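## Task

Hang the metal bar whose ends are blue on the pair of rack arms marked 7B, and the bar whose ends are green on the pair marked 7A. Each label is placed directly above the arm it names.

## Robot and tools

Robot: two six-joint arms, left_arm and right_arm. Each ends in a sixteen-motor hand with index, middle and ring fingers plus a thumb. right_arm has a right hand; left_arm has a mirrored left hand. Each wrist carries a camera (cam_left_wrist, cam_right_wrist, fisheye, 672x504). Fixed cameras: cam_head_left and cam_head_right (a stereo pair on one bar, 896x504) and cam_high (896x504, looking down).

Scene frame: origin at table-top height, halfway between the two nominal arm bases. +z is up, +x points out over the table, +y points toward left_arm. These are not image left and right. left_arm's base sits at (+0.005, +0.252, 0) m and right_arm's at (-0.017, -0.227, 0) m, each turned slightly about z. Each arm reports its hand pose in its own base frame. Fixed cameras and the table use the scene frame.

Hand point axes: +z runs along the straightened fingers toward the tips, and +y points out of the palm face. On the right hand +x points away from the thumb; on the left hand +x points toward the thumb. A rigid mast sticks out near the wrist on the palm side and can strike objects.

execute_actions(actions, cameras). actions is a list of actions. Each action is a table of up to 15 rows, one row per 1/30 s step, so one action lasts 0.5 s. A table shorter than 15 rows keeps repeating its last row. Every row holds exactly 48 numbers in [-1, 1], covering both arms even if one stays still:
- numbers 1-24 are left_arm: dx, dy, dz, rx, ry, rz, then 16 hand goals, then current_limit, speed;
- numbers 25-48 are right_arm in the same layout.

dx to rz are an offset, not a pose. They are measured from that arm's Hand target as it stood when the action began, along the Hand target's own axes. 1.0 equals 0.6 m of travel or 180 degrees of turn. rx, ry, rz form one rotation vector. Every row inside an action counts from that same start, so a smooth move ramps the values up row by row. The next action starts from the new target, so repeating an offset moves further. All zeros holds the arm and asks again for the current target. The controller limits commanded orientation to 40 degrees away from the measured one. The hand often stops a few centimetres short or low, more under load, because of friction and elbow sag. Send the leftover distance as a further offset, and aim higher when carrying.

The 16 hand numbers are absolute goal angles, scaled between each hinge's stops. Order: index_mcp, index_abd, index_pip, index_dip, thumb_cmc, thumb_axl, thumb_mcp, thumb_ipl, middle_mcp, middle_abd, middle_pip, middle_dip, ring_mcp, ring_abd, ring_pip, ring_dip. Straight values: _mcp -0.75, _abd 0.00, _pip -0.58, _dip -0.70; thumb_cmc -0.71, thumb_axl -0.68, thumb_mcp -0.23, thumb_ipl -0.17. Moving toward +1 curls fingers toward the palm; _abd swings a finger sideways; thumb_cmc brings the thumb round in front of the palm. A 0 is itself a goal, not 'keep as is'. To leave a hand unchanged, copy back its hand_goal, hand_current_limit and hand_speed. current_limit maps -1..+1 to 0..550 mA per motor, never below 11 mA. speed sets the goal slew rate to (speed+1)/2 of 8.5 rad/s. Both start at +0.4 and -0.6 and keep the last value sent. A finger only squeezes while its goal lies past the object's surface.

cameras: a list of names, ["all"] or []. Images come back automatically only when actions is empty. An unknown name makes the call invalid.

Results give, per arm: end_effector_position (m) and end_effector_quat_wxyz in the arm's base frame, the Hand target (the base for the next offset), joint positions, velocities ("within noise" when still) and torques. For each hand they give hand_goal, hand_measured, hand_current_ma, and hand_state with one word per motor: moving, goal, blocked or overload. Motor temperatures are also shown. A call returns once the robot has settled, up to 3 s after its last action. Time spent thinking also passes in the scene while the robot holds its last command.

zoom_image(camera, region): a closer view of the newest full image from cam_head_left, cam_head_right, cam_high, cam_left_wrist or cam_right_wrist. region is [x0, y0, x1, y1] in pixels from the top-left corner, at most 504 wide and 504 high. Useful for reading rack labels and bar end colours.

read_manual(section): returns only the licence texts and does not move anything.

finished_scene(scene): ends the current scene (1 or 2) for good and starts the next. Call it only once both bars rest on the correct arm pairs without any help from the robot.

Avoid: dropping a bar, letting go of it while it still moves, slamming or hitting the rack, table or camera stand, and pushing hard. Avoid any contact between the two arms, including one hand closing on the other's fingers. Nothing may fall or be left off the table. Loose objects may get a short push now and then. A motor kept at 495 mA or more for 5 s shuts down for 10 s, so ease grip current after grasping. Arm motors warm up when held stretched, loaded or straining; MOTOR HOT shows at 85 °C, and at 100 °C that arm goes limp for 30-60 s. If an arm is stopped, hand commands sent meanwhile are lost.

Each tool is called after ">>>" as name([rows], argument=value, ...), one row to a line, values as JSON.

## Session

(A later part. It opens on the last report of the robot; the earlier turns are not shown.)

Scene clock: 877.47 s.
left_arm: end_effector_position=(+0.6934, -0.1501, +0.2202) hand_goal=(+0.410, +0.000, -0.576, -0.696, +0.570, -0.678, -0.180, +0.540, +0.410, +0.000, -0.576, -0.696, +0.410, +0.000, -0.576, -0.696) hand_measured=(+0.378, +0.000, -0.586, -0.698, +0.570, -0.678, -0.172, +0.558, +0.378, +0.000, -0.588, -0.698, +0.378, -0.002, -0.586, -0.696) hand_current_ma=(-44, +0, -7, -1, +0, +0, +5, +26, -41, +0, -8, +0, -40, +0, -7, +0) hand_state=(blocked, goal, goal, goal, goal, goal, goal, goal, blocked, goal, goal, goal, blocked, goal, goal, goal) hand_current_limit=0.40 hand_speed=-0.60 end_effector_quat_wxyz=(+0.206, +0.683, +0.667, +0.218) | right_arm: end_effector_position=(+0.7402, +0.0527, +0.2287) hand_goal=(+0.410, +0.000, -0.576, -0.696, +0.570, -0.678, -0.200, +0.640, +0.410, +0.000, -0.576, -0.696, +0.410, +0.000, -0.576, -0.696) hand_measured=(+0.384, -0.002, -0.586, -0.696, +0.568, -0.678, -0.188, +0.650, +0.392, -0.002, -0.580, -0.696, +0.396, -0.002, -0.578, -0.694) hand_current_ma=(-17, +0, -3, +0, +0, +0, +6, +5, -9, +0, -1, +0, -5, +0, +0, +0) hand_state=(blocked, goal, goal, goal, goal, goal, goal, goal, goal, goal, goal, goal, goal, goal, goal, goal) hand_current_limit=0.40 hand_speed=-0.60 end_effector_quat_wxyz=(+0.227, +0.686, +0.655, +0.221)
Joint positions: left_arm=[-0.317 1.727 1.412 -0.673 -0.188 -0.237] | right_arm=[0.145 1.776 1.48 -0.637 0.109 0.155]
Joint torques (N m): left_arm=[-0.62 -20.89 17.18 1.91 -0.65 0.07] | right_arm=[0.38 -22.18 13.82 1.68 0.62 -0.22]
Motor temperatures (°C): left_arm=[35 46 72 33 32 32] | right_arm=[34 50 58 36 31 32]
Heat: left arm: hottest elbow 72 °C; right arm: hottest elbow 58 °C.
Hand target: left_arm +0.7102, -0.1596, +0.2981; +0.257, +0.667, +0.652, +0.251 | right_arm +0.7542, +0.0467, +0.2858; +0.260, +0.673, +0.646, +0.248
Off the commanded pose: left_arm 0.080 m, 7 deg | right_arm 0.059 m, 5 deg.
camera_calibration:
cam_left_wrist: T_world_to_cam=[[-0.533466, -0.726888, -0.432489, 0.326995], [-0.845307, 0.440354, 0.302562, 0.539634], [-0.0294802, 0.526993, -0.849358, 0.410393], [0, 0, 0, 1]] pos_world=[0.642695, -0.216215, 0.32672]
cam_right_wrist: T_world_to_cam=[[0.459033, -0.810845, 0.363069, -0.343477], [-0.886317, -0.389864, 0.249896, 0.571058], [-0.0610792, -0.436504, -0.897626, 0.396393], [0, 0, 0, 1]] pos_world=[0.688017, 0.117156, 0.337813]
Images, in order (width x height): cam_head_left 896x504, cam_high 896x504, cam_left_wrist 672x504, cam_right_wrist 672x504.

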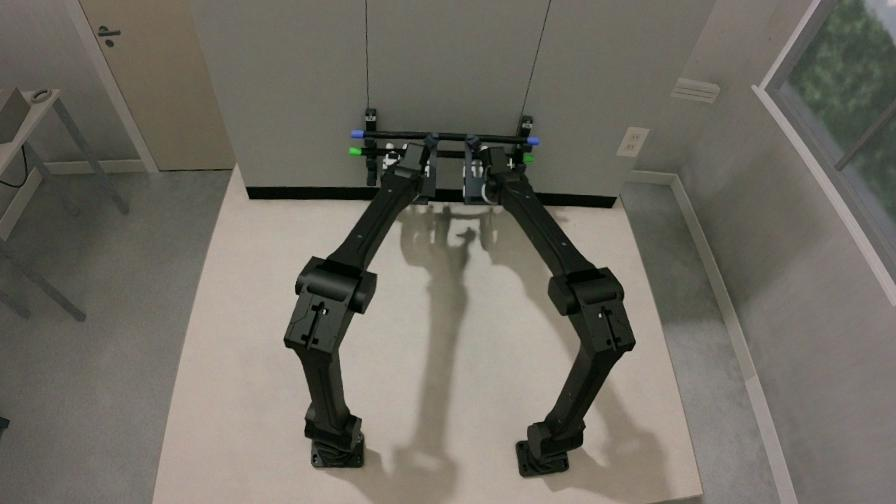

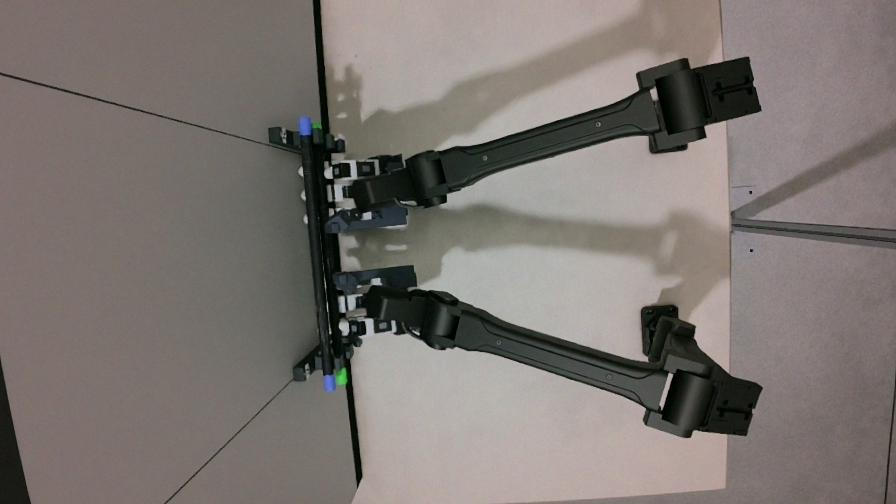

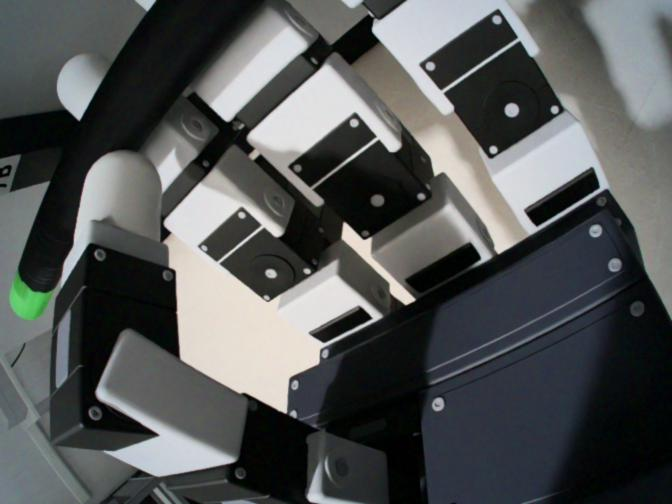

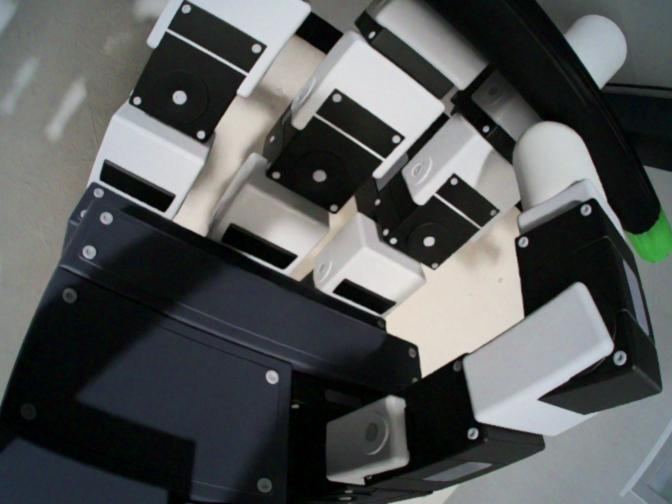

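>>> execute_actions([
  [[0,0.0,0.0,0,0,0,0.411,0,-0.576,-0.696,0.571,-0.678,-0.18,0.54,0.411,0,-0.576,-0.696,0.411,0,-0.576,-0.696,0.4,-0.6,0,0.0112,-0.0124,0,0,0,0.411,0,-0.576,-0.696,0.571,-0.678,-0.18,0.6,0.411,0,-0.576,-0.696,0.411,0,-0.576,-0.696,0.4,-0.6]],
  [[0,-0.0152,-0.0203,0,0,0,0.411,0,-0.576,-0.696,0.571,-0.678,-0.18,0.54,0.411,0,-0.576,-0.696,0.411,0,-0.576,-0.696,0.4,-0.6,0,-0.0152,-0.0203,0,0,0,0.411,0,-0.576,-0.696,0.571,-0.678,-0.18,0.58,0.411,0,-0.576,-0.696,0.411,0,-0.576,-0.696,0.4,-0.6]],
], cameras=["cam_right_wrist","cam_head_left","cam_high"])

>>> zoom_image(camera="cam_head_left", region=[340, 95, 560, 215])

>>> zoom_image(camera="cam_high", region=[290, 110, 370, 390])

Scene clock: 891.47 s.
left_arm: end_effector_position=(+0.6887, -0.1517, +0.2466) hand_goal=(+0.410, +0.000, -0.576, -0.696, +0.570, -0.678, -0.180, +0.540, +0.410, +0.000, -0.576, -0.696, +0.410, +0.000, -0.576, -0.696) hand_measured=(+0.374, +0.000, -0.588, -0.698, +0.568, -0.678, -0.174, +0.546, +0.376, +0.000, -0.590, -0.698, +0.380, -0.002, -0.586, -0.698) hand_current_ma=(-50, +0, -9, -1, +0, +0, +3, +4, -45, +0, -9, +0, -39, +0, -7, +0) hand_state=(blocked, goal, goal, goal, goal, goal, goal, goal, blocked, goal, goal, goal, blocked, goal, goal, goal) hand_current_limit=0.40 hand_speed=-0.60 end_effector_quat_wxyz=(+0.222, +0.676, +0.665, +0.226) | right_arm: end_effector_position=(+0.7320, +0.0509, +0.2600) hand_goal=(+0.410, +0.000, -0.576, -0.696, +0.570, -0.678, -0.180, +0.580, +0.410, +0.000, -0.576, -0.696, +0.410, +0.000, -0.576, -0.696) hand_measured=(+0.382, +0.000, -0.588, -0.698, +0.570, -0.678, -0.170, +0.600, +0.386, -0.002, -0.584, -0.698, +0.390, -0.002, -0.582, -0.696) hand_current_ma=(-20, +0, -4, +0, +0, +0, +4, +16, -15, +0, -2, +0, -12, +0, -1, +0) hand_state=(blocked, goal, goal, goal, goal, goal, goal, goal, blocked, goal, goal, goal, blocked, goal, goal, goal) hand_current_limit=0.40 hand_speed=-0.60 end_effector_quat_wxyz=(+0.237, +0.683, +0.651, +0.232)
Joint positions: left_arm=[-0.323 1.689 1.412 -0.673 -0.193 -0.244] | right_arm=[0.145 1.727 1.48 -0.655 0.112 0.155]
Joint torques (N m): left_arm=[-0.67 -19.78 14.63 1.89 -0.64 0.02] | right_arm=[0.73 -20.48 12.45 1.58 0.52 -0.19]
Motor temperatures (°C): left_arm=[35 44 73 33 33 32] | right_arm=[34 50 57 35 31 32]
Heat: left arm: hottest elbow 73 °C; right arm: hottest elbow 57 °C.
Hand target: left_arm +0.6953, -0.1592, +0.3011; +0.257, +0.667, +0.652, +0.251 | right_arm +0.7393, +0.0474, +0.2987; +0.260, +0.673, +0.646, +0.248
Off the commanded pose: left_arm 0.055 m, 5 deg | right_arm 0.040 m, 3 deg.
camera_calibration:
cam_right_wrist: T_world_to_cam=[[0.446165, -0.812449, 0.375318, -0.346141], [-0.894292, -0.388642, 0.22181, 0.568472], [-0.0343452, -0.434608, -0.899965, 0.404141], [0, 0, 0, 1]] pos_world=[0.676696, 0.115354, 0.367533]
Images, in order (width x height): cam_head_left 896x504, cam_high 896x504, cam_right_wrist 672x504.

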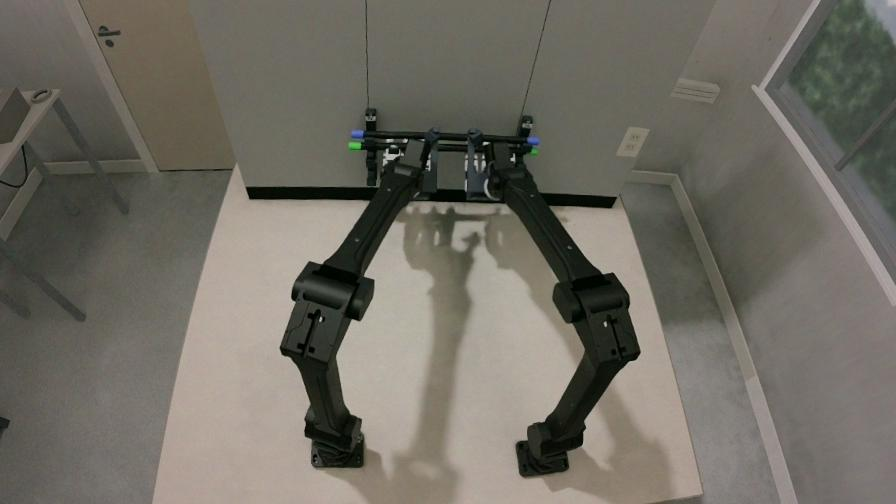

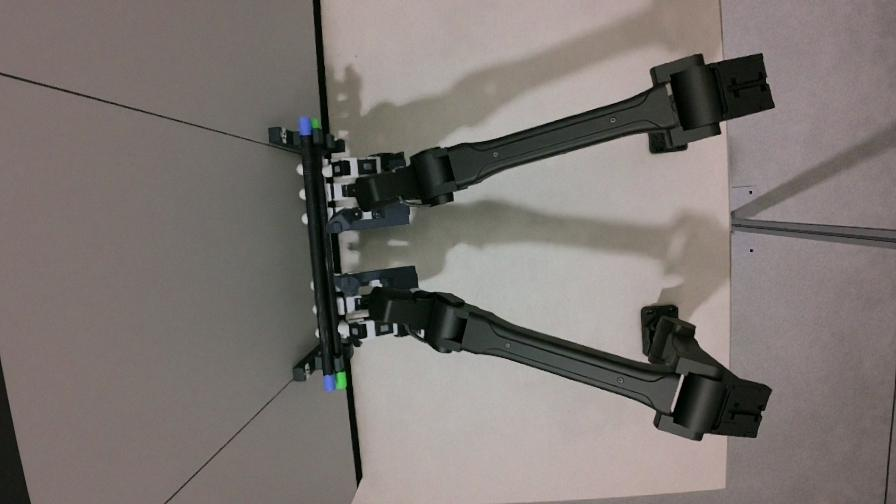

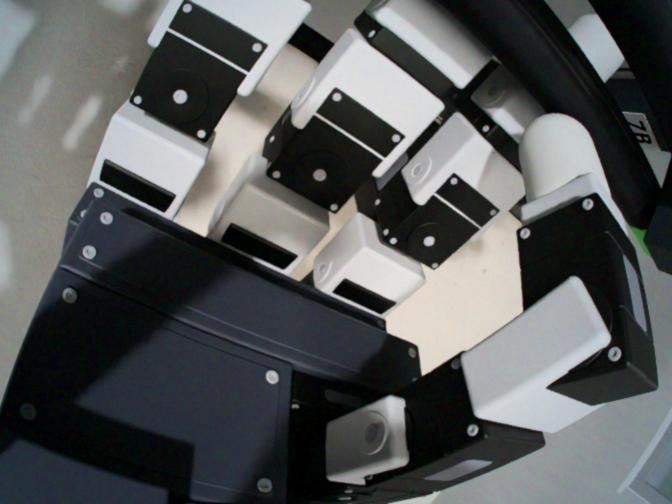

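Scaled by 2.291.

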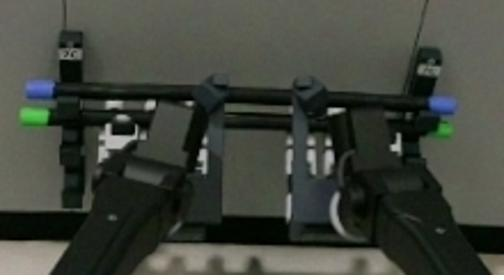

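Scaled by 1.800.

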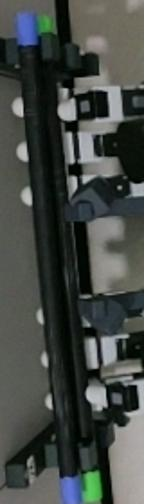

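>>> execute_actions([
  [[0,-0.038,0.0185,0.0128,0,0,0.411,0,-0.576,-0.696,0.571,-0.678,-0.18,0.54,0.411,0,-0.576,-0.696,0.411,0,-0.576,-0.696,0.4,-0.6,0,-0.038,0.0185,0.0128,0,0,0.411,0,-0.576,-0.696,0.571,-0.678,-0.18,0.58,0.411,0,-0.576,-0.696,0.411,0,-0.576,-0.696,0.4,-0.6]],
])

Scene clock: 913.97 s.
left_arm: end_effector_position=(+0.6887, -0.1517, +0.2466) hand_goal=(+0.410, +0.000, -0.576, -0.696, +0.570, -0.678, -0.180, +0.540, +0.410, +0.000, -0.576, -0.696, +0.410, +0.000, -0.576, -0.696) hand_measured=(+0.374, +0.000, -0.588, -0.698, +0.568, -0.678, -0.174, +0.546, +0.376, +0.000, -0.590, -0.698, +0.380, -0.002, -0.586, -0.698) hand_current_ma=(-50, +0, -9, -1, +0, +0, +3, +4, -45, +0, -9, +0, -39, +0, -7, +0) hand_state=(blocked, goal, goal, goal, goal, goal, goal, goal, blocked, goal, goal, goal, blocked, goal, goal, goal) hand_current_limit=0.40 hand_speed=-0.60 end_effector_quat_wxyz=(+0.222, +0.676, +0.665, +0.226) | right_arm: end_effector_position=(+0.7320, +0.0509, +0.2600) hand_goal=(+0.410, +0.000, -0.576, -0.696, +0.570, -0.678, -0.180, +0.580, +0.410, +0.000, -0.576, -0.696, +0.410, +0.000, -0.576, -0.696) hand_measured=(+0.382, +0.000, -0.588, -0.698, +0.570, -0.678, -0.170, +0.600, +0.386, -0.002, -0.584, -0.698, +0.390, -0.002, -0.582, -0.696) hand_current_ma=(-20, +0, -4, +0, +0, +0, +4, +16, -15, +0, -2, +0, -12, +0, -1, +0) hand_state=(blocked, goal, goal, goal, goal, goal, goal, goal, blocked, goal, goal, goal, blocked, goal, goal, goal) hand_current_limit=0.40 hand_speed=-0.60 end_effector_quat_wxyz=(+0.237, +0.683, +0.651, +0.232)
Joint positions: left_arm=[-0.323 1.689 1.412 -0.673 -0.193 -0.244] | right_arm=[0.145 1.727 1.48 -0.655 0.112 0.155]
Joint torques (N m): left_arm=[-0.73 -19.49 11.43 1.77 -0.3 -0.07] | right_arm=[1.03 -20.72 9.33 1.48 0.32 -0.12]
Motor temperatures (°C): left_arm=[35 44 72 33 33 32] | right_arm=[34 50 56 35 31 32]
Heat: left arm: hottest elbow 72 °C; right arm: hottest elbow 56 °C.
Hand target: left_arm +0.6858, -0.1590, +0.2775; +0.243, +0.672, +0.657, +0.238 | right_arm +0.7298, +0.0477, +0.2752; +0.246, +0.678, +0.651, +0.235
Off the commanded pose: left_arm 0.032 m, 3 deg | right_arm 0.016 m, 1 deg.

>>> execute_actions([
  [[0,-0.0403,0.0045,0,0,0,0.411,0,-0.576,-0.696,0.571,-0.678,-0.18,0.54,0.411,0,-0.576,-0.696,0.411,0,-0.576,-0.696,0.4,-0.6,0,-0.0403,0.0045,0,0,0,0.411,0,-0.576,-0.696,0.571,-0.678,-0.18,0.58,0.411,0,-0.576,-0.696,0.411,0,-0.576,-0.696,0.4,-0.6]],
], cameras=["cam_head_left","cam_high"])

>>> zoom_image(camera="cam_head_left", region=[340, 95, 560, 215])

Scene clock: 930.07 s.
left_arm: end_effector_position=(+0.6633, -0.1543, +0.2141) hand_goal=(+0.410, +0.000, -0.576, -0.696, +0.570, -0.678, -0.180, +0.540, +0.410, +0.000, -0.576, -0.696, +0.410, +0.000, -0.576, -0.696) hand_measured=(+0.366, +0.000, -0.592, -0.698, +0.570, -0.678, -0.174, +0.546, +0.376, -0.002, -0.590, -0.698, +0.382, +0.000, -0.586, -0.698) hand_current_ma=(-69, +0, -11, -1, +0, +0, +3, +4, -46, +0, -10, +0, -34, +0, -6, -1) hand_state=(blocked, goal, goal, goal, goal, goal, goal, goal, blocked, goal, goal, goal, blocked, goal, goal, goal) hand_current_limit=0.40 hand_speed=-0.60 end_effector_quat_wxyz=(+0.199, +0.690, +0.663, +0.212) | right_arm: end_effector_position=(+0.7100, +0.0475, +0.2300) hand_goal=(+0.410, +0.000, -0.576, -0.696, +0.570, -0.678, -0.180, +0.580, +0.410, +0.000, -0.576, -0.696, +0.410, +0.000, -0.576, -0.696) hand_measured=(+0.384, +0.002, -0.586, -0.698, +0.572, -0.678, -0.172, +0.586, +0.386, +0.000, -0.584, -0.698, +0.390, -0.002, -0.582, -0.696) hand_current_ma=(-18, +0, -3, +0, +0, +0, +4, +3, -15, +0, -2, +0, -12, +0, -1, +0) hand_state=(blocked, goal, goal, goal, goal, goal, goal, goal, blocked, goal, goal, goal, blocked, goal, goal, goal) hand_current_limit=0.40 hand_speed=-0.60 end_effector_quat_wxyz=(+0.223, +0.688, +0.657, +0.212)
Joint positions: left_arm=[-0.338 1.667 1.326 -0.667 -0.193 -0.243] | right_arm=[0.145 1.704 1.397 -0.648 0.113 0.155]
Joint torques (N m): left_arm=[-0.62 -19.55 11.21 3.67 -0.56 -0.11] | right_arm=[1.49 -20.54 8.79 3.11 0.47 -0.08]
Motor temperatures (°C): left_arm=[35 44 69 33 32 32] | right_arm=[34 50 54 35 31 32]
Heat: left arm: hottest elbow 69 °C; right arm: hottest elbow 54 °C.
Hand target: left_arm +0.6690, -0.1586, +0.2600; +0.243, +0.672, +0.657, +0.238 | right_arm +0.7129, +0.0484, +0.2577; +0.246, +0.678, +0.651, +0.235
Off the commanded pose: left_arm 0.046 m, 6 deg | right_arm 0.028 m, 4 deg.
Images, in order (width x height): cam_head_left 896x504, cam_high 896x504.

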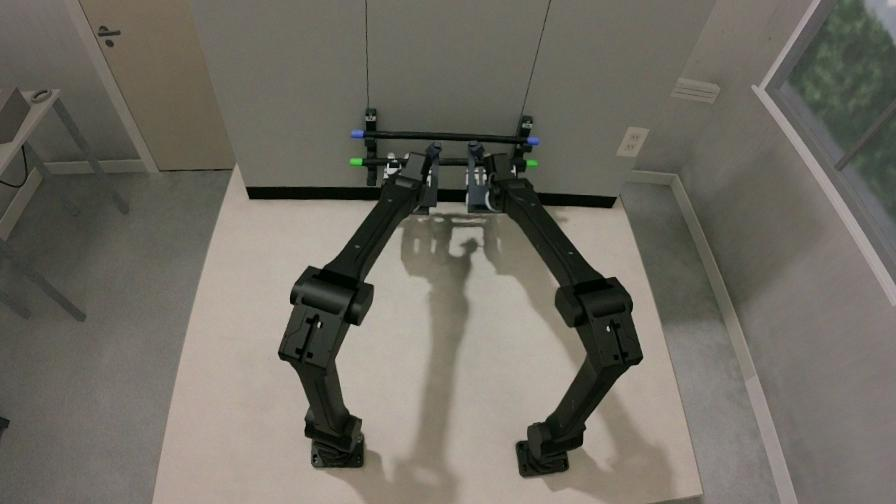

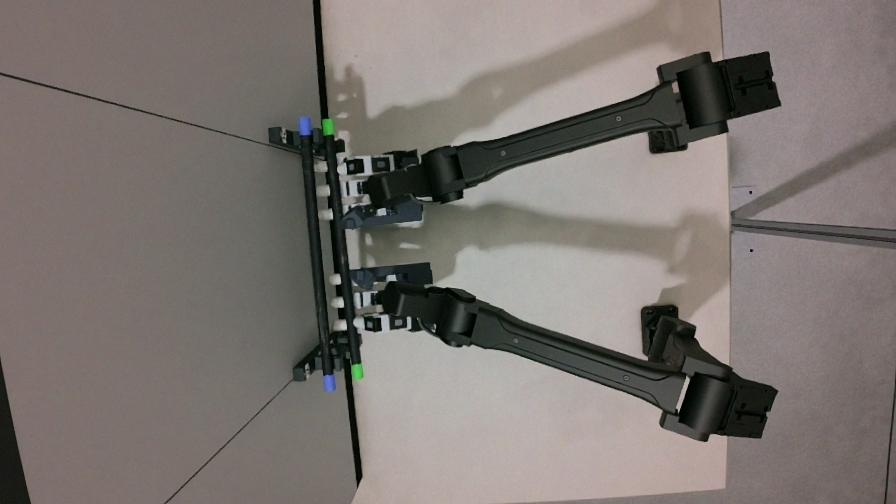

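Scaled by 2.291.

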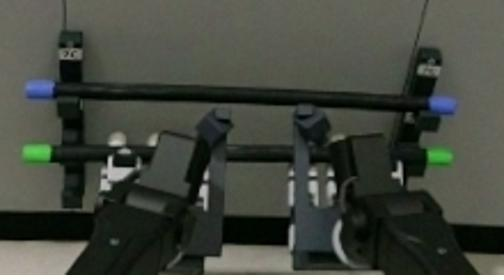

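>>> execute_actions([
  [[0,-0.0171,-0.0185,0,0,0,0.411,0,-0.576,-0.696,0.571,-0.678,-0.18,0.54,0.411,0,-0.576,-0.696,0.411,0,-0.576,-0.696,0.4,-0.6,0,-0.0171,-0.0185,0,0,0,0.411,0,-0.576,-0.696,0.571,-0.678,-0.18,0.58,0.411,0,-0.576,-0.696,0.411,0,-0.576,-0.696,0.4,-0.6]],
  [[0,-0.0121,-0.0132,0,0,0,0.411,0,-0.576,-0.696,0.571,-0.678,-0.18,0.54,0.411,0,-0.576,-0.696,0.411,0,-0.576,-0.696,0.4,-0.6,0,-0.0192,-0.016,0,0,0,0.411,0,-0.576,-0.696,0.571,-0.678,-0.18,0.58,0.411,0,-0.576,-0.696,0.411,0,-0.576,-0.696,0.4,-0.6]],
], cameras=["cam_head_left","cam_high","cam_right_wrist","cam_left_wrist"])

>>> zoom_image(camera="cam_head_left", region=[340, 95, 560, 215])

Scene clock: 947.83 s.
left_arm: end_effector_position=(+0.6393, -0.1573, +0.2225) hand_goal=(+0.410, +0.000, -0.576, -0.696, +0.570, -0.678, -0.180, +0.540, +0.410, +0.000, -0.576, -0.696, +0.410, +0.000, -0.576, -0.696) hand_measured=(+0.368, +0.000, -0.592, -0.698, +0.572, -0.678, -0.174, +0.546, +0.374, -0.002, -0.590, -0.698, +0.378, +0.000, -0.588, -0.698) hand_current_ma=(-67, +0, -11, -1, +0, +0, +3, +4, -51, +0, -11, -1, -43, +0, -8, -1) hand_state=(blocked, goal, goal, goal, goal, goal, goal, goal, blocked, goal, goal, goal, blocked, goal, goal, goal) hand_current_limit=0.40 hand_speed=-0.60 end_effector_quat_wxyz=(+0.203, +0.694, +0.657, +0.215) | right_arm: end_effector_position=(+0.6800, +0.0447, +0.2317) hand_goal=(+0.410, +0.000, -0.576, -0.696, +0.570, -0.678, -0.180, +0.580, +0.410, +0.000, -0.576, -0.696, +0.410, +0.000, -0.576, -0.696) hand_measured=(+0.384, +0.002, -0.588, -0.698, +0.572, -0.678, -0.170, +0.586, +0.386, +0.000, -0.584, -0.698, +0.390, -0.002, -0.582, -0.696) hand_current_ma=(-19, +0, -4, +0, +0, +0, +4, +3, -15, +0, -2, +0, -12, +0, -1, +0) hand_state=(blocked, goal, goal, goal, goal, goal, goal, goal, blocked, goal, goal, goal, blocked, goal, goal, goal) hand_current_limit=0.40 hand_speed=-0.60 end_effector_quat_wxyz=(+0.223, +0.688, +0.658, +0.210)
Joint positions: left_arm=[-0.356 1.603 1.263 -0.661 -0.2 -0.243] | right_arm=[0.148 1.629 1.307 -0.635 0.116 0.155]
Joint torques (N m): left_arm=[-0.56 -18.37 11.04 3.48 -0.68 -0.19] | right_arm=[2.02 -19.08 8.79 3.07 0.65 -0.01]
Motor temperatures (°C): left_arm=[35 44 67 33 33 32] | right_arm=[34 50 53 36 31 32]
Heat: left arm: hottest elbow 67 °C; right arm: hottest elbow 53 °C.
Hand target: left_arm +0.6434, -0.1580, +0.2634; +0.243, +0.672, +0.657, +0.238 | right_arm +0.6830, +0.0496, +0.2597; +0.246, +0.678, +0.651, +0.235
Off the commanded pose: left_arm 0.041 m, 6 deg | right_arm 0.029 m, 4 deg.
camera_calibration:
cam_left_wrist: T_world_to_cam=[[-0.557126, -0.70712, -0.435422, 0.312743], [-0.830154, 0.460781, 0.313887, 0.487361], [-0.0213215, 0.536342, -0.843731, 0.409516], [0, 0, 0, 1]] pos_world=[0.587554, -0.223061, 0.32872]
cam_right_wrist: T_world_to_cam=[[0.466336, -0.807989, 0.360118, -0.327811], [-0.880733, -0.386017, 0.274409, 0.504253], [-0.0827076, -0.445135, -0.891636, 0.405673], [0, 0, 0, 1]] pos_world=[0.630535, 0.110362, 0.341392]
Images, in order (width x height): cam_head_left 896x504, cam_high 896x504, cam_left_wrist 672x504, cam_right_wrist 672x504.

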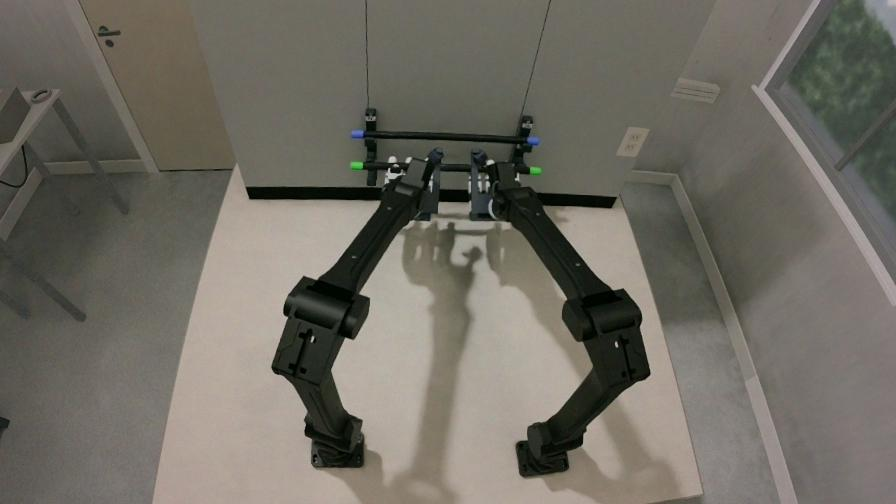

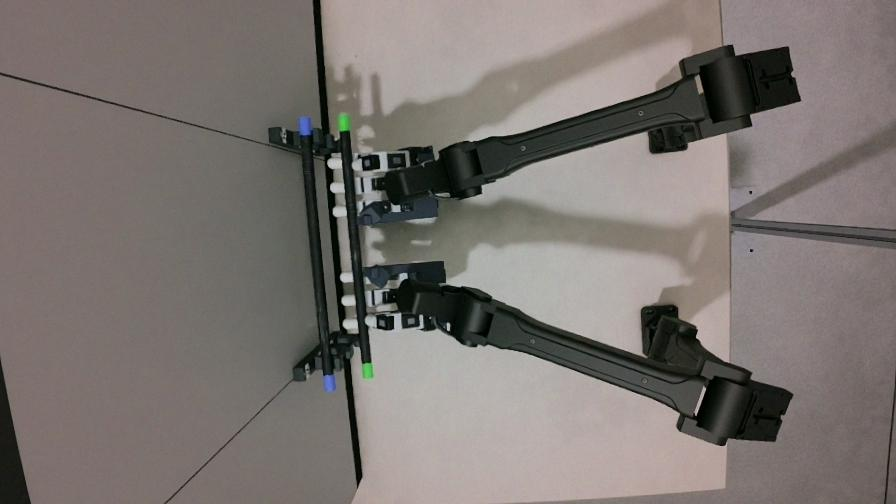

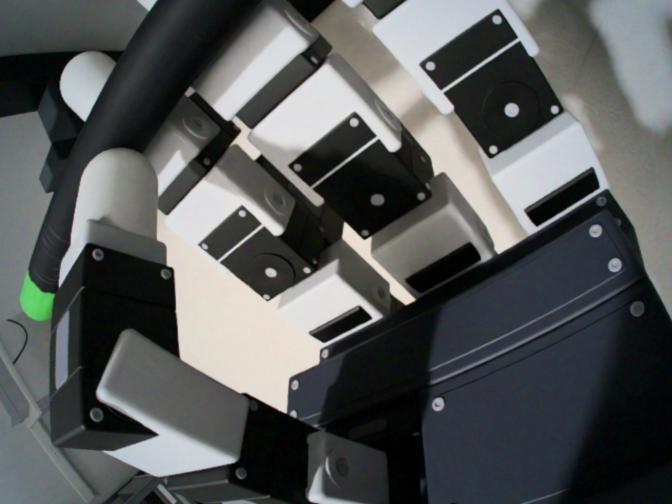

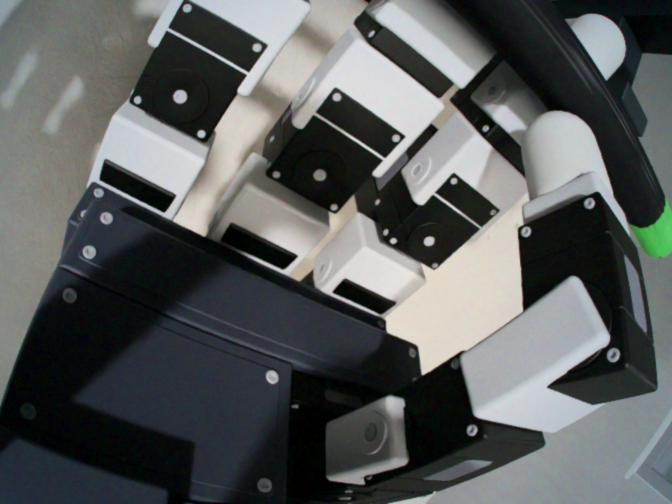

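Scaled by 2.291.

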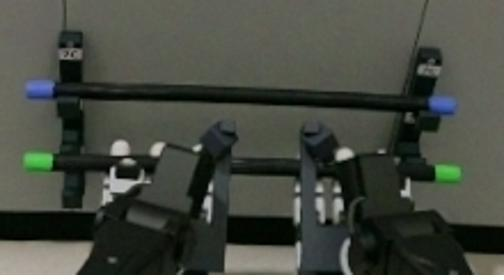

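>>> execute_actions([
  [[0,-0.0213,0.0256,0,0,0,0.411,0,-0.576,-0.696,0.571,-0.678,-0.18,0.54,0.411,0,-0.576,-0.696,0.411,0,-0.576,-0.696,0.4,-0.6,0,-0.0213,0.0256,0,0,0,0.411,0,-0.576,-0.696,0.571,-0.678,-0.18,0.58,0.411,0,-0.576,-0.696,0.411,0,-0.576,-0.696,0.4,-0.6]],
  [[0,-0.0213,0.0256,0,0,0,0.411,0,-0.576,-0.696,0.571,-0.678,-0.18,0.54,0.411,0,-0.576,-0.696,0.411,0,-0.576,-0.696,0.4,-0.6,0,-0.0213,0.0256,0,0,0,0.411,0,-0.576,-0.696,0.571,-0.678,-0.18,0.58,0.411,0,-0.576,-0.696,0.411,0,-0.576,-0.696,0.4,-0.6]],
], cameras=["cam_high"])

Scene clock: 964.23 s.
left_arm: end_effector_position=(+0.6344, -0.1573, +0.1999) hand_goal=(+0.410, +0.000, -0.576, -0.696, +0.570, -0.678, -0.180, +0.540, +0.410, +0.000, -0.576, -0.696, +0.410, +0.000, -0.576, -0.696) hand_measured=(+0.370, +0.000, -0.590, -0.698, +0.572, -0.678, -0.174, +0.546, +0.374, +0.000, -0.590, -0.698, +0.376, +0.000, -0.588, -0.698) hand_current_ma=(-61, +0, -11, -1, +1, +0, +3, +4, -51, +0, -11, -1, -47, +0, -8, -1) hand_state=(blocked, goal, goal, goal, goal, goal, goal, goal, blocked, goal, goal, goal, blocked, goal, goal, goal) hand_current_limit=0.40 hand_speed=-0.60 end_effector_quat_wxyz=(+0.212, +0.691, +0.654, +0.221) | right_arm: end_effector_position=(+0.6763, +0.0444, +0.2111) hand_goal=(+0.410, +0.000, -0.576, -0.696, +0.570, -0.678, -0.180, +0.580, +0.410, +0.000, -0.576, -0.696, +0.410, +0.000, -0.576, -0.696) hand_measured=(+0.384, +0.002, -0.588, -0.698, +0.572, -0.678, -0.170, +0.586, +0.386, +0.000, -0.584, -0.698, +0.390, -0.002, -0.582, -0.696) hand_current_ma=(-19, +0, -4, +0, +0, +0, +4, +3, -15, +0, -2, +0, -12, +0, -1, +0) hand_state=(blocked, goal, goal, goal, goal, goal, goal, goal, blocked, goal, goal, goal, blocked, goal, goal, goal) hand_current_limit=0.40 hand_speed=-0.60 end_effector_quat_wxyz=(+0.232, +0.684, +0.656, +0.221)
Joint positions: left_arm=[-0.36 1.609 1.194 -0.563 -0.202 -0.243] | right_arm=[0.148 1.634 1.238 -0.532 0.116 0.152]
Joint torques (N m): left_arm=[-0.44 -15.5 10.78 3.74 -0.66 -0.2] | right_arm=[2.2 -16.15 8.85 3.14 0.63 -0.01]
Motor temperatures (°C): left_arm=[35 45 63 33 33 32] | right_arm=[34 49 52 36 31 32]
Heat: left arm: hottest elbow 63 °C; right arm: hottest elbow 52 °C.
Hand target: left_arm +0.6434, -0.1580, +0.2234; +0.243, +0.672, +0.657, +0.238 | right_arm +0.6829, +0.0495, +0.2197; +0.246, +0.678, +0.651, +0.235
Off the commanded pose: left_arm 0.025 m, 5 deg | right_arm 0.012 m, 2 deg.
Images, in order (width x height): cam_high 896x504.

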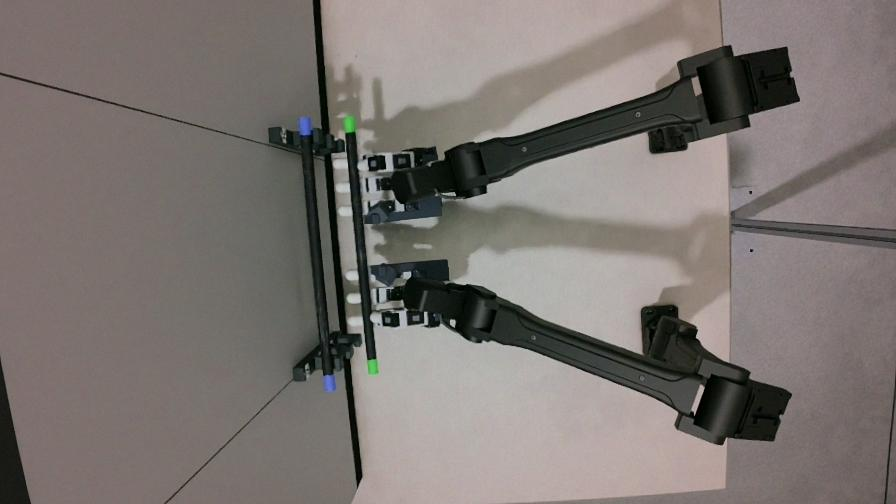

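>>> execute_actions([
  [[0.007,-0.0213,0.0256,0,0,0,0.411,0,-0.576,-0.696,0.571,-0.678,-0.18,0.54,0.411,0,-0.576,-0.696,0.411,0,-0.576,-0.696,0.4,-0.6,0.007,-0.0213,0.0256,0,0,0,0.411,0,-0.576,-0.696,0.571,-0.678,-0.18,0.58,0.411,0,-0.576,-0.696,0.411,0,-0.576,-0.696,0.4,-0.6]],
  [[0.007,-0.0213,0.0256,0,0,0,0.411,0,-0.576,-0.696,0.571,-0.678,-0.18,0.54,0.411,0,-0.576,-0.696,0.411,0,-0.576,-0.696,0.4,-0.6,0.007,-0.0213,0.0256,0,0,0,0.411,0,-0.576,-0.696,0.571,-0.678,-0.18,0.58,0.411,0,-0.576,-0.696,0.411,0,-0.576,-0.696,0.4,-0.6]],
], cameras=["cam_high","cam_head_left"])

>>> zoom_image(camera="cam_head_left", region=[340, 95, 560, 215])

Scene clock: 975.33 s.
left_arm: end_effector_position=(+0.6322, -0.1502, +0.1583) hand_goal=(+0.410, +0.000, -0.576, -0.696, +0.570, -0.678, -0.180, +0.540, +0.410, +0.000, -0.576, -0.696, +0.410, +0.000, -0.576, -0.696) hand_measured=(+0.370, +0.000, -0.590, -0.698, +0.572, -0.678, -0.176, +0.546, +0.374, +0.000, -0.590, -0.698, +0.376, +0.000, -0.588, -0.698) hand_current_ma=(-60, +0, -11, -1, +1, +0, +3, +4, -51, +0, -11, -1, -47, +0, -9, -1) hand_state=(blocked, goal, goal, goal, goal, goal, goal, goal, blocked, goal, goal, goal, blocked, goal, goal, goal) hand_current_limit=0.40 hand_speed=-0.60 end_effector_quat_wxyz=(+0.211, +0.689, +0.658, +0.221) | right_arm: end_effector_position=(+0.6770, +0.0511, +0.1693) hand_goal=(+0.410, +0.000, -0.576, -0.696, +0.570, -0.678, -0.180, +0.580, +0.410, +0.000, -0.576, -0.696, +0.410, +0.000, -0.576, -0.696) hand_measured=(+0.382, +0.002, -0.588, -0.698, +0.572, -0.678, -0.170, +0.586, +0.386, +0.000, -0.584, -0.698, +0.390, -0.002, -0.582, -0.696) hand_current_ma=(-20, +0, -4, +0, +0, +0, +4, +3, -15, +0, -2, +0, -12, +0, -1, +0) hand_state=(blocked, goal, goal, goal, goal, goal, goal, goal, blocked, goal, goal, goal, blocked, goal, goal, goal) hand_current_limit=0.40 hand_speed=-0.60 end_effector_quat_wxyz=(+0.232, +0.682, +0.658, +0.218)
Joint positions: left_arm=[-0.35 1.65 1.125 -0.454 -0.202 -0.243] | right_arm=[0.16 1.686 1.185 -0.433 0.126 0.155]
Joint torques (N m): left_arm=[0.85 -15.85 10.44 3.75 -0.27 -0.08] | right_arm=[2.61 -16.56 8.51 3.04 0.65 0.09]
Motor temperatures (°C): left_arm=[35 44 62 33 33 32] | right_arm=[34 49 52 36 31 32]
Heat: left arm: hottest elbow 62 °C; right arm: hottest elbow 52 °C.
Hand target: left_arm +0.6436, -0.1496, +0.1834; +0.243, +0.672, +0.657, +0.238 | right_arm +0.6833, +0.0578, +0.1798; +0.246, +0.678, +0.651, +0.235
Off the commanded pose: left_arm 0.028 m, 5 deg | right_arm 0.014 m, 3 deg.
Images, in order (width x height): cam_head_left 896x504, cam_high 896x504.

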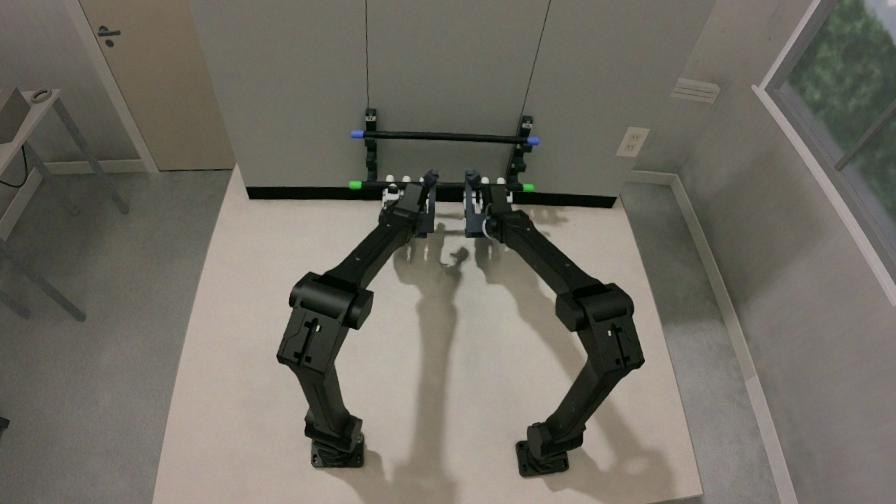

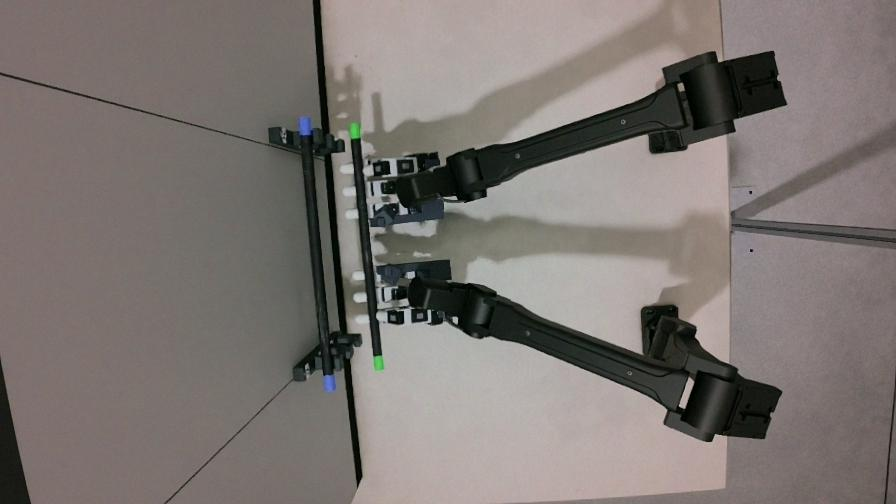

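Scaled by 2.291.

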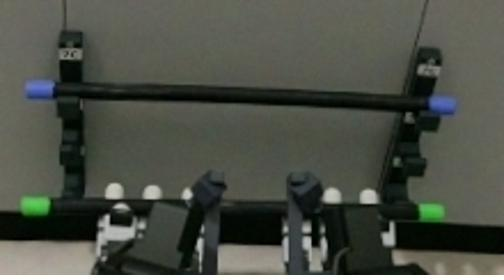

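>>> execute_actions([
  [[0.015,-0.0199,0.024,0,0,0,0.411,0,-0.576,-0.696,0.571,-0.678,-0.18,0.54,0.411,0,-0.576,-0.696,0.411,0,-0.576,-0.696,0.4,-0.6,0.015,-0.0138,0.0167,0,0,0,0.411,0,-0.576,-0.696,0.571,-0.678,-0.18,0.58,0.411,0,-0.576,-0.696,0.411,0,-0.576,-0.696,0.4,-0.6]],
], cameras=["cam_high","cam_head_left","cam_left_wrist","cam_right_wrist"])

>>> zoom_image(camera="cam_head_left", region=[340, 95, 560, 215])

>>> zoom_image(camera="cam_high", region=[290, 110, 390, 400])

Scene clock: 988.83 s.
left_arm: end_effector_position=(+0.6321, -0.1428, +0.1422) hand_goal=(+0.410, +0.000, -0.576, -0.696, +0.570, -0.678, -0.180, +0.540, +0.410, +0.000, -0.576, -0.696, +0.410, +0.000, -0.576, -0.696) hand_measured=(+0.370, +0.000, -0.590, -0.698, +0.572, -0.678, -0.176, +0.546, +0.374, +0.000, -0.590, -0.698, +0.376, +0.000, -0.588, -0.698) hand_current_ma=(-60, +0, -11, -1, +1, +0, +3, +4, -52, +0, -11, -1, -47, +0, -9, -1) hand_state=(blocked, goal, goal, goal, goal, goal, goal, goal, blocked, goal, goal, goal, blocked, goal, goal, goal) hand_current_limit=0.40 hand_speed=-0.60 end_effector_quat_wxyz=(+0.216, +0.682, +0.663, +0.220) | right_arm: end_effector_position=(+0.6771, +0.0597, +0.1558) hand_goal=(+0.410, +0.000, -0.576, -0.696, +0.570, -0.678, -0.180, +0.580, +0.410, +0.000, -0.576, -0.696, +0.410, +0.000, -0.576, -0.696) hand_measured=(+0.382, +0.002, -0.588, -0.698, +0.572, -0.678, -0.170, +0.586, +0.386, +0.000, -0.584, -0.698, +0.390, -0.002, -0.582, -0.696) hand_current_ma=(-20, +0, -4, +0, +0, +0, +4, +3, -16, +0, -2, +0, -12, +0, -1, +0) hand_state=(blocked, goal, goal, goal, goal, goal, goal, goal, blocked, goal, goal, goal, blocked, goal, goal, goal) hand_current_limit=0.40 hand_speed=-0.60 end_effector_quat_wxyz=(+0.232, +0.683, +0.658, +0.217)
Joint positions: left_arm=[-0.338 1.667 1.094 -0.397 -0.193 -0.249] | right_arm=[0.177 1.707 1.175 -0.404 0.136 0.168]
Joint torques (N m): left_arm=[0.73 -15.56 10.09 3.7 -0.19 0.05] | right_arm=[2.32 -17.14 8.38 3.06 0.66 0.12]
Motor temperatures (°C): left_arm=[35 44 61 33 32 32] | right_arm=[34 48 52 36 31 32]
Heat: left arm: hottest elbow 61 °C; right arm: hottest elbow 52 °C.
Hand target: left_arm +0.6439, -0.1405, +0.1647; +0.243, +0.672, +0.657, +0.238 | right_arm +0.6837, +0.0668, +0.1667; +0.246, +0.678, +0.651, +0.235
Off the commanded pose: left_arm 0.026 m, 4 deg | right_arm 0.015 m, 3 deg.
camera_calibration:
cam_left_wrist: T_world_to_cam=[[-0.531796, -0.72627, -0.435575, 0.265325], [-0.846826, 0.450658, 0.282475, 0.513487], [-0.0088575, 0.519075, -0.854682, 0.325013], [0, 0, 0, 1]] pos_world=[0.578811, -0.207416, 0.248304]
cam_right_wrist: T_world_to_cam=[[0.462549, -0.803457, 0.374841, -0.286901], [-0.884682, -0.390526, 0.254611, 0.534341], [-0.0581842, -0.449385, -0.891441, 0.328021], [0, 0, 0, 1]] pos_world=[0.624513, 0.125569, 0.263904]
Images, in order (width x height): cam_head_left 896x504, cam_high 896x504, cam_left_wrist 672x504, cam_right_wrist 672x504.

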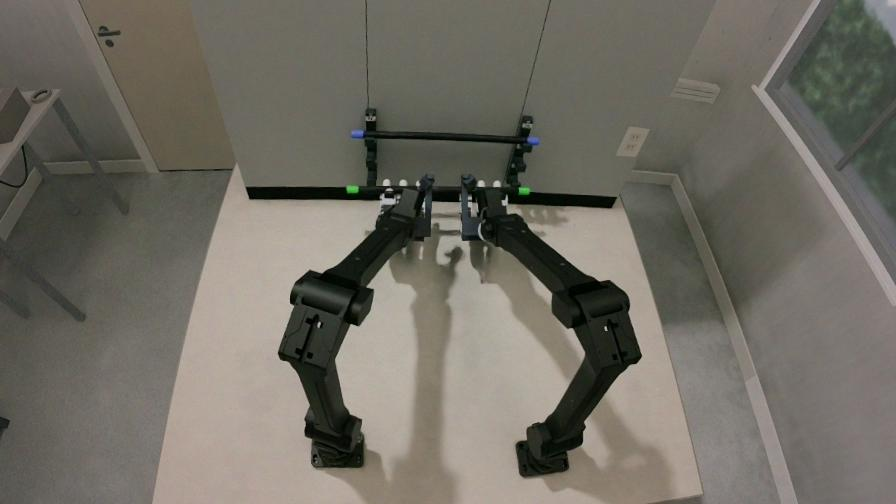

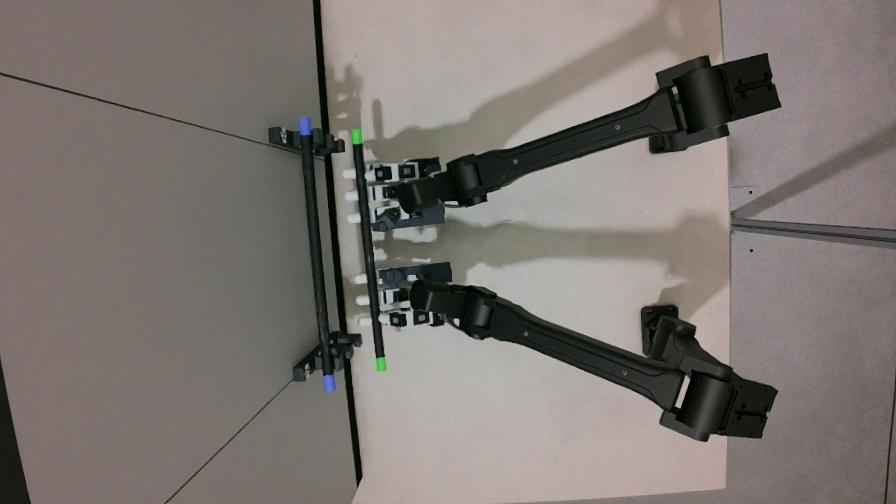

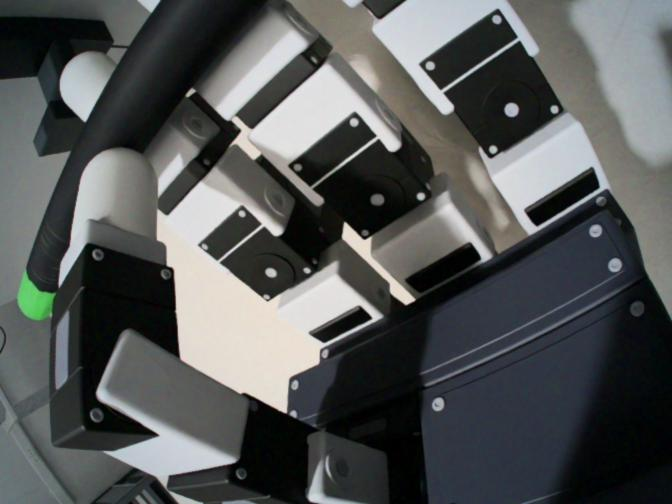

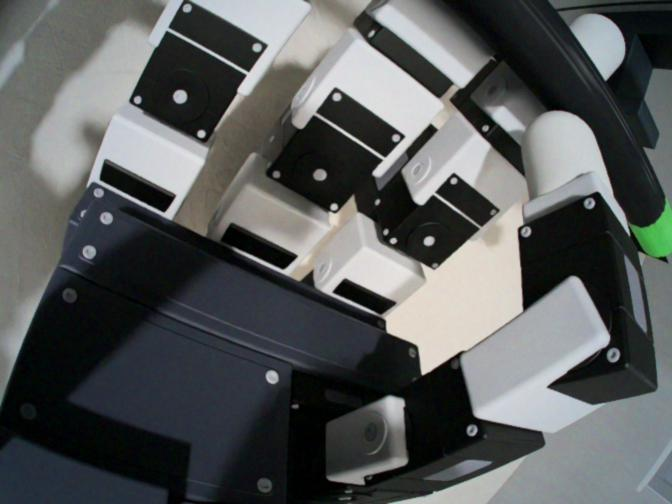

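Scaled by 2.291.

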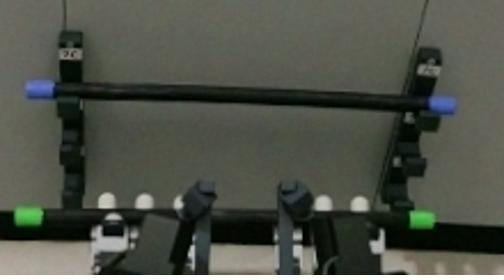

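Scaled by 1.738.

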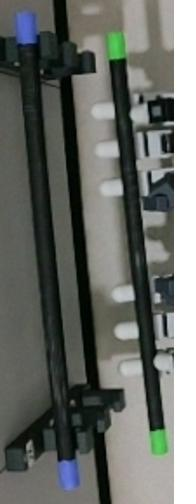

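>>> execute_actions([
  [[0,0.05,-0.0133,-0.016,0,0,0.411,0,-0.576,-0.696,0.571,-0.678,-0.18,0.54,0.411,0,-0.576,-0.696,0.411,0,-0.576,-0.696,0.4,-0.6,0,0.0504,-0.0163,-0.016,0,0,0.411,0,-0.576,-0.696,0.571,-0.678,-0.18,0.58,0.411,0,-0.576,-0.696,0.411,0,-0.576,-0.696,0.4,-0.6]],
  [[0,0.04,-0.0106,-0.0128,0,0,0.411,0,-0.576,-0.696,0.571,-0.678,-0.18,0.54,0.411,0,-0.576,-0.696,0.411,0,-0.576,-0.696,0.4,-0.6,0,0.036,-0.0116,-0.0114,0,0,0.411,0,-0.576,-0.696,0.571,-0.678,-0.18,0.58,0.411,0,-0.576,-0.696,0.411,0,-0.576,-0.696,0.4,-0.6]],
])

Scene clock: 1014.90 s.
left_arm: end_effector_position=(+0.6354, -0.1413, +0.1455) hand_goal=(+0.410, +0.000, -0.576, -0.696, +0.570, -0.678, -0.180, +0.540, +0.410, +0.000, -0.576, -0.696, +0.410, +0.000, -0.576, -0.696) hand_measured=(+0.370, +0.000, -0.590, -0.698, +0.572, -0.678, -0.176, +0.546, +0.374, +0.000, -0.590, -0.698, +0.376, +0.000, -0.588, -0.698) hand_current_ma=(-60, +0, -11, -1, +1, +0, +3, +4, -52, +0, -11, -1, -47, +0, -9, -1) hand_state=(blocked, goal, goal, goal, goal, goal, goal, goal, blocked, goal, goal, goal, blocked, goal, goal, goal) hand_current_limit=0.40 hand_speed=-0.60 end_effector_quat_wxyz=(+0.220, +0.684, +0.657, +0.226) | right_arm: end_effector_position=(+0.6780, +0.0607, +0.1575) hand_goal=(+0.410, +0.000, -0.576, -0.696, +0.570, -0.678, -0.180, +0.580, +0.410, +0.000, -0.576, -0.696, +0.410, +0.000, -0.576, -0.696) hand_measured=(+0.382, +0.002, -0.588, -0.698, +0.572, -0.678, -0.170, +0.586, +0.386, +0.000, -0.584, -0.698, +0.390, -0.002, -0.582, -0.696) hand_current_ma=(-20, +0, -4, +0, +0, +0, +4, +3, -16, +0, -2, +0, -12, +0, -1, +0) hand_state=(blocked, goal, goal, goal, goal, goal, goal, goal, blocked, goal, goal, goal, blocked, goal, goal, goal) hand_current_limit=0.40 hand_speed=-0.60 end_effector_quat_wxyz=(+0.237, +0.679, +0.660, +0.217)
Joint positions: left_arm=[-0.332 1.667 1.094 -0.382 -0.193 -0.231] | right_arm=[0.178 1.707 1.175 -0.397 0.142 0.159]
Joint torques (N m): left_arm=[1.2 -16.15 16.7 3.71 -0.74 0.11] | right_arm=[1.55 -17.49 14.28 3.12 0.79 -0.08]
Motor temperatures (°C): left_arm=[35 43 58 33 32 32] | right_arm=[34 47 52 36 32 32]
Heat: left arm: hottest elbow 58 °C; right arm: hottest elbow 52 °C.
Hand target: left_arm +0.6751, -0.1413, +0.2110; +0.273, +0.661, +0.646, +0.268 | right_arm +0.7118, +0.0657, +0.2133; +0.275, +0.667, +0.641, +0.262
Off the commanded pose: left_arm 0.077 m, 8 deg | right_arm 0.065 m, 7 deg.

>>> execute_actions([
  [[0,0.0283,0,0,0,0,0.411,0,-0.576,-0.696,0.571,-0.678,-0.18,0.54,0.411,0,-0.576,-0.696,0.411,0,-0.576,-0.696,0.4,-0.6,0,0.0212,0.007,0,0,0,0.411,0,-0.576,-0.696,0.571,-0.678,-0.18,0.58,0.411,0,-0.576,-0.696,0.411,0,-0.576,-0.696,0.4,-0.6]],
])

Scene clock: 1023.87 s.
left_arm: end_effector_position=(+0.6536, -0.1381, +0.1640) hand_goal=(+0.410, +0.000, -0.576, -0.696, +0.570, -0.678, -0.180, +0.540, +0.410, +0.000, -0.576, -0.696, +0.410, +0.000, -0.576, -0.696) hand_measured=(+0.370, +0.000, -0.590, -0.698, +0.572, -0.678, -0.176, +0.546, +0.374, +0.000, -0.590, -0.698, +0.376, +0.000, -0.588, -0.698) hand_current_ma=(-60, +0, -11, -1, +1, +0, +2, +4, -52, +0, -11, -1, -48, +0, -9, -1) hand_state=(blocked, goal, goal, goal, goal, goal, goal, goal, blocked, goal, goal, goal, blocked, goal, goal, goal) hand_current_limit=0.40 hand_speed=-0.60 end_effector_quat_wxyz=(+0.232, +0.679, +0.654, +0.238) | right_arm: end_effector_position=(+0.6969, +0.0633, +0.1761) hand_goal=(+0.410, +0.000, -0.576, -0.696, +0.570, -0.678, -0.180, +0.580, +0.410, +0.000, -0.576, -0.696, +0.410, +0.000, -0.576, -0.696) hand_measured=(+0.382, +0.002, -0.588, -0.698, +0.572, -0.678, -0.170, +0.586, +0.386, +0.000, -0.584, -0.698, +0.390, -0.002, -0.584, -0.696) hand_current_ma=(-20, +0, -4, +0, +0, +0, +4, +3, -16, +0, -2, +0, -12, +0, -2, +0) hand_state=(blocked, goal, goal, goal, goal, goal, goal, goal, blocked, goal, goal, goal, blocked, goal, goal, goal) hand_current_limit=0.40 hand_speed=-0.60 end_effector_quat_wxyz=(+0.247, +0.678, +0.652, +0.233)
Joint positions: left_arm=[-0.317 1.678 1.142 -0.382 -0.193 -0.214] | right_arm=[0.178 1.726 1.231 -0.397 0.144 0.165]
Joint torques (N m): left_arm=[0.67 -15.97 17.66 2.13 -0.46 0.09] | right_arm=[1.32 -17.2 14.17 2.36 0.6 -0.1]
Motor temperatures (°C): left_arm=[35 43 60 33 33 32] | right_arm=[34 47 55 36 32 32]
Heat: left arm: hottest elbow 60 °C; right arm: hottest elbow 55 °C.
Hand target: left_arm +0.6871, -0.1416, +0.2230; +0.273, +0.661, +0.646, +0.268 | right_arm +0.7238, +0.0652, +0.2193; +0.275, +0.667, +0.641, +0.262
Off the commanded pose: left_arm 0.068 m, 6 deg | right_arm 0.051 m, 5 deg.


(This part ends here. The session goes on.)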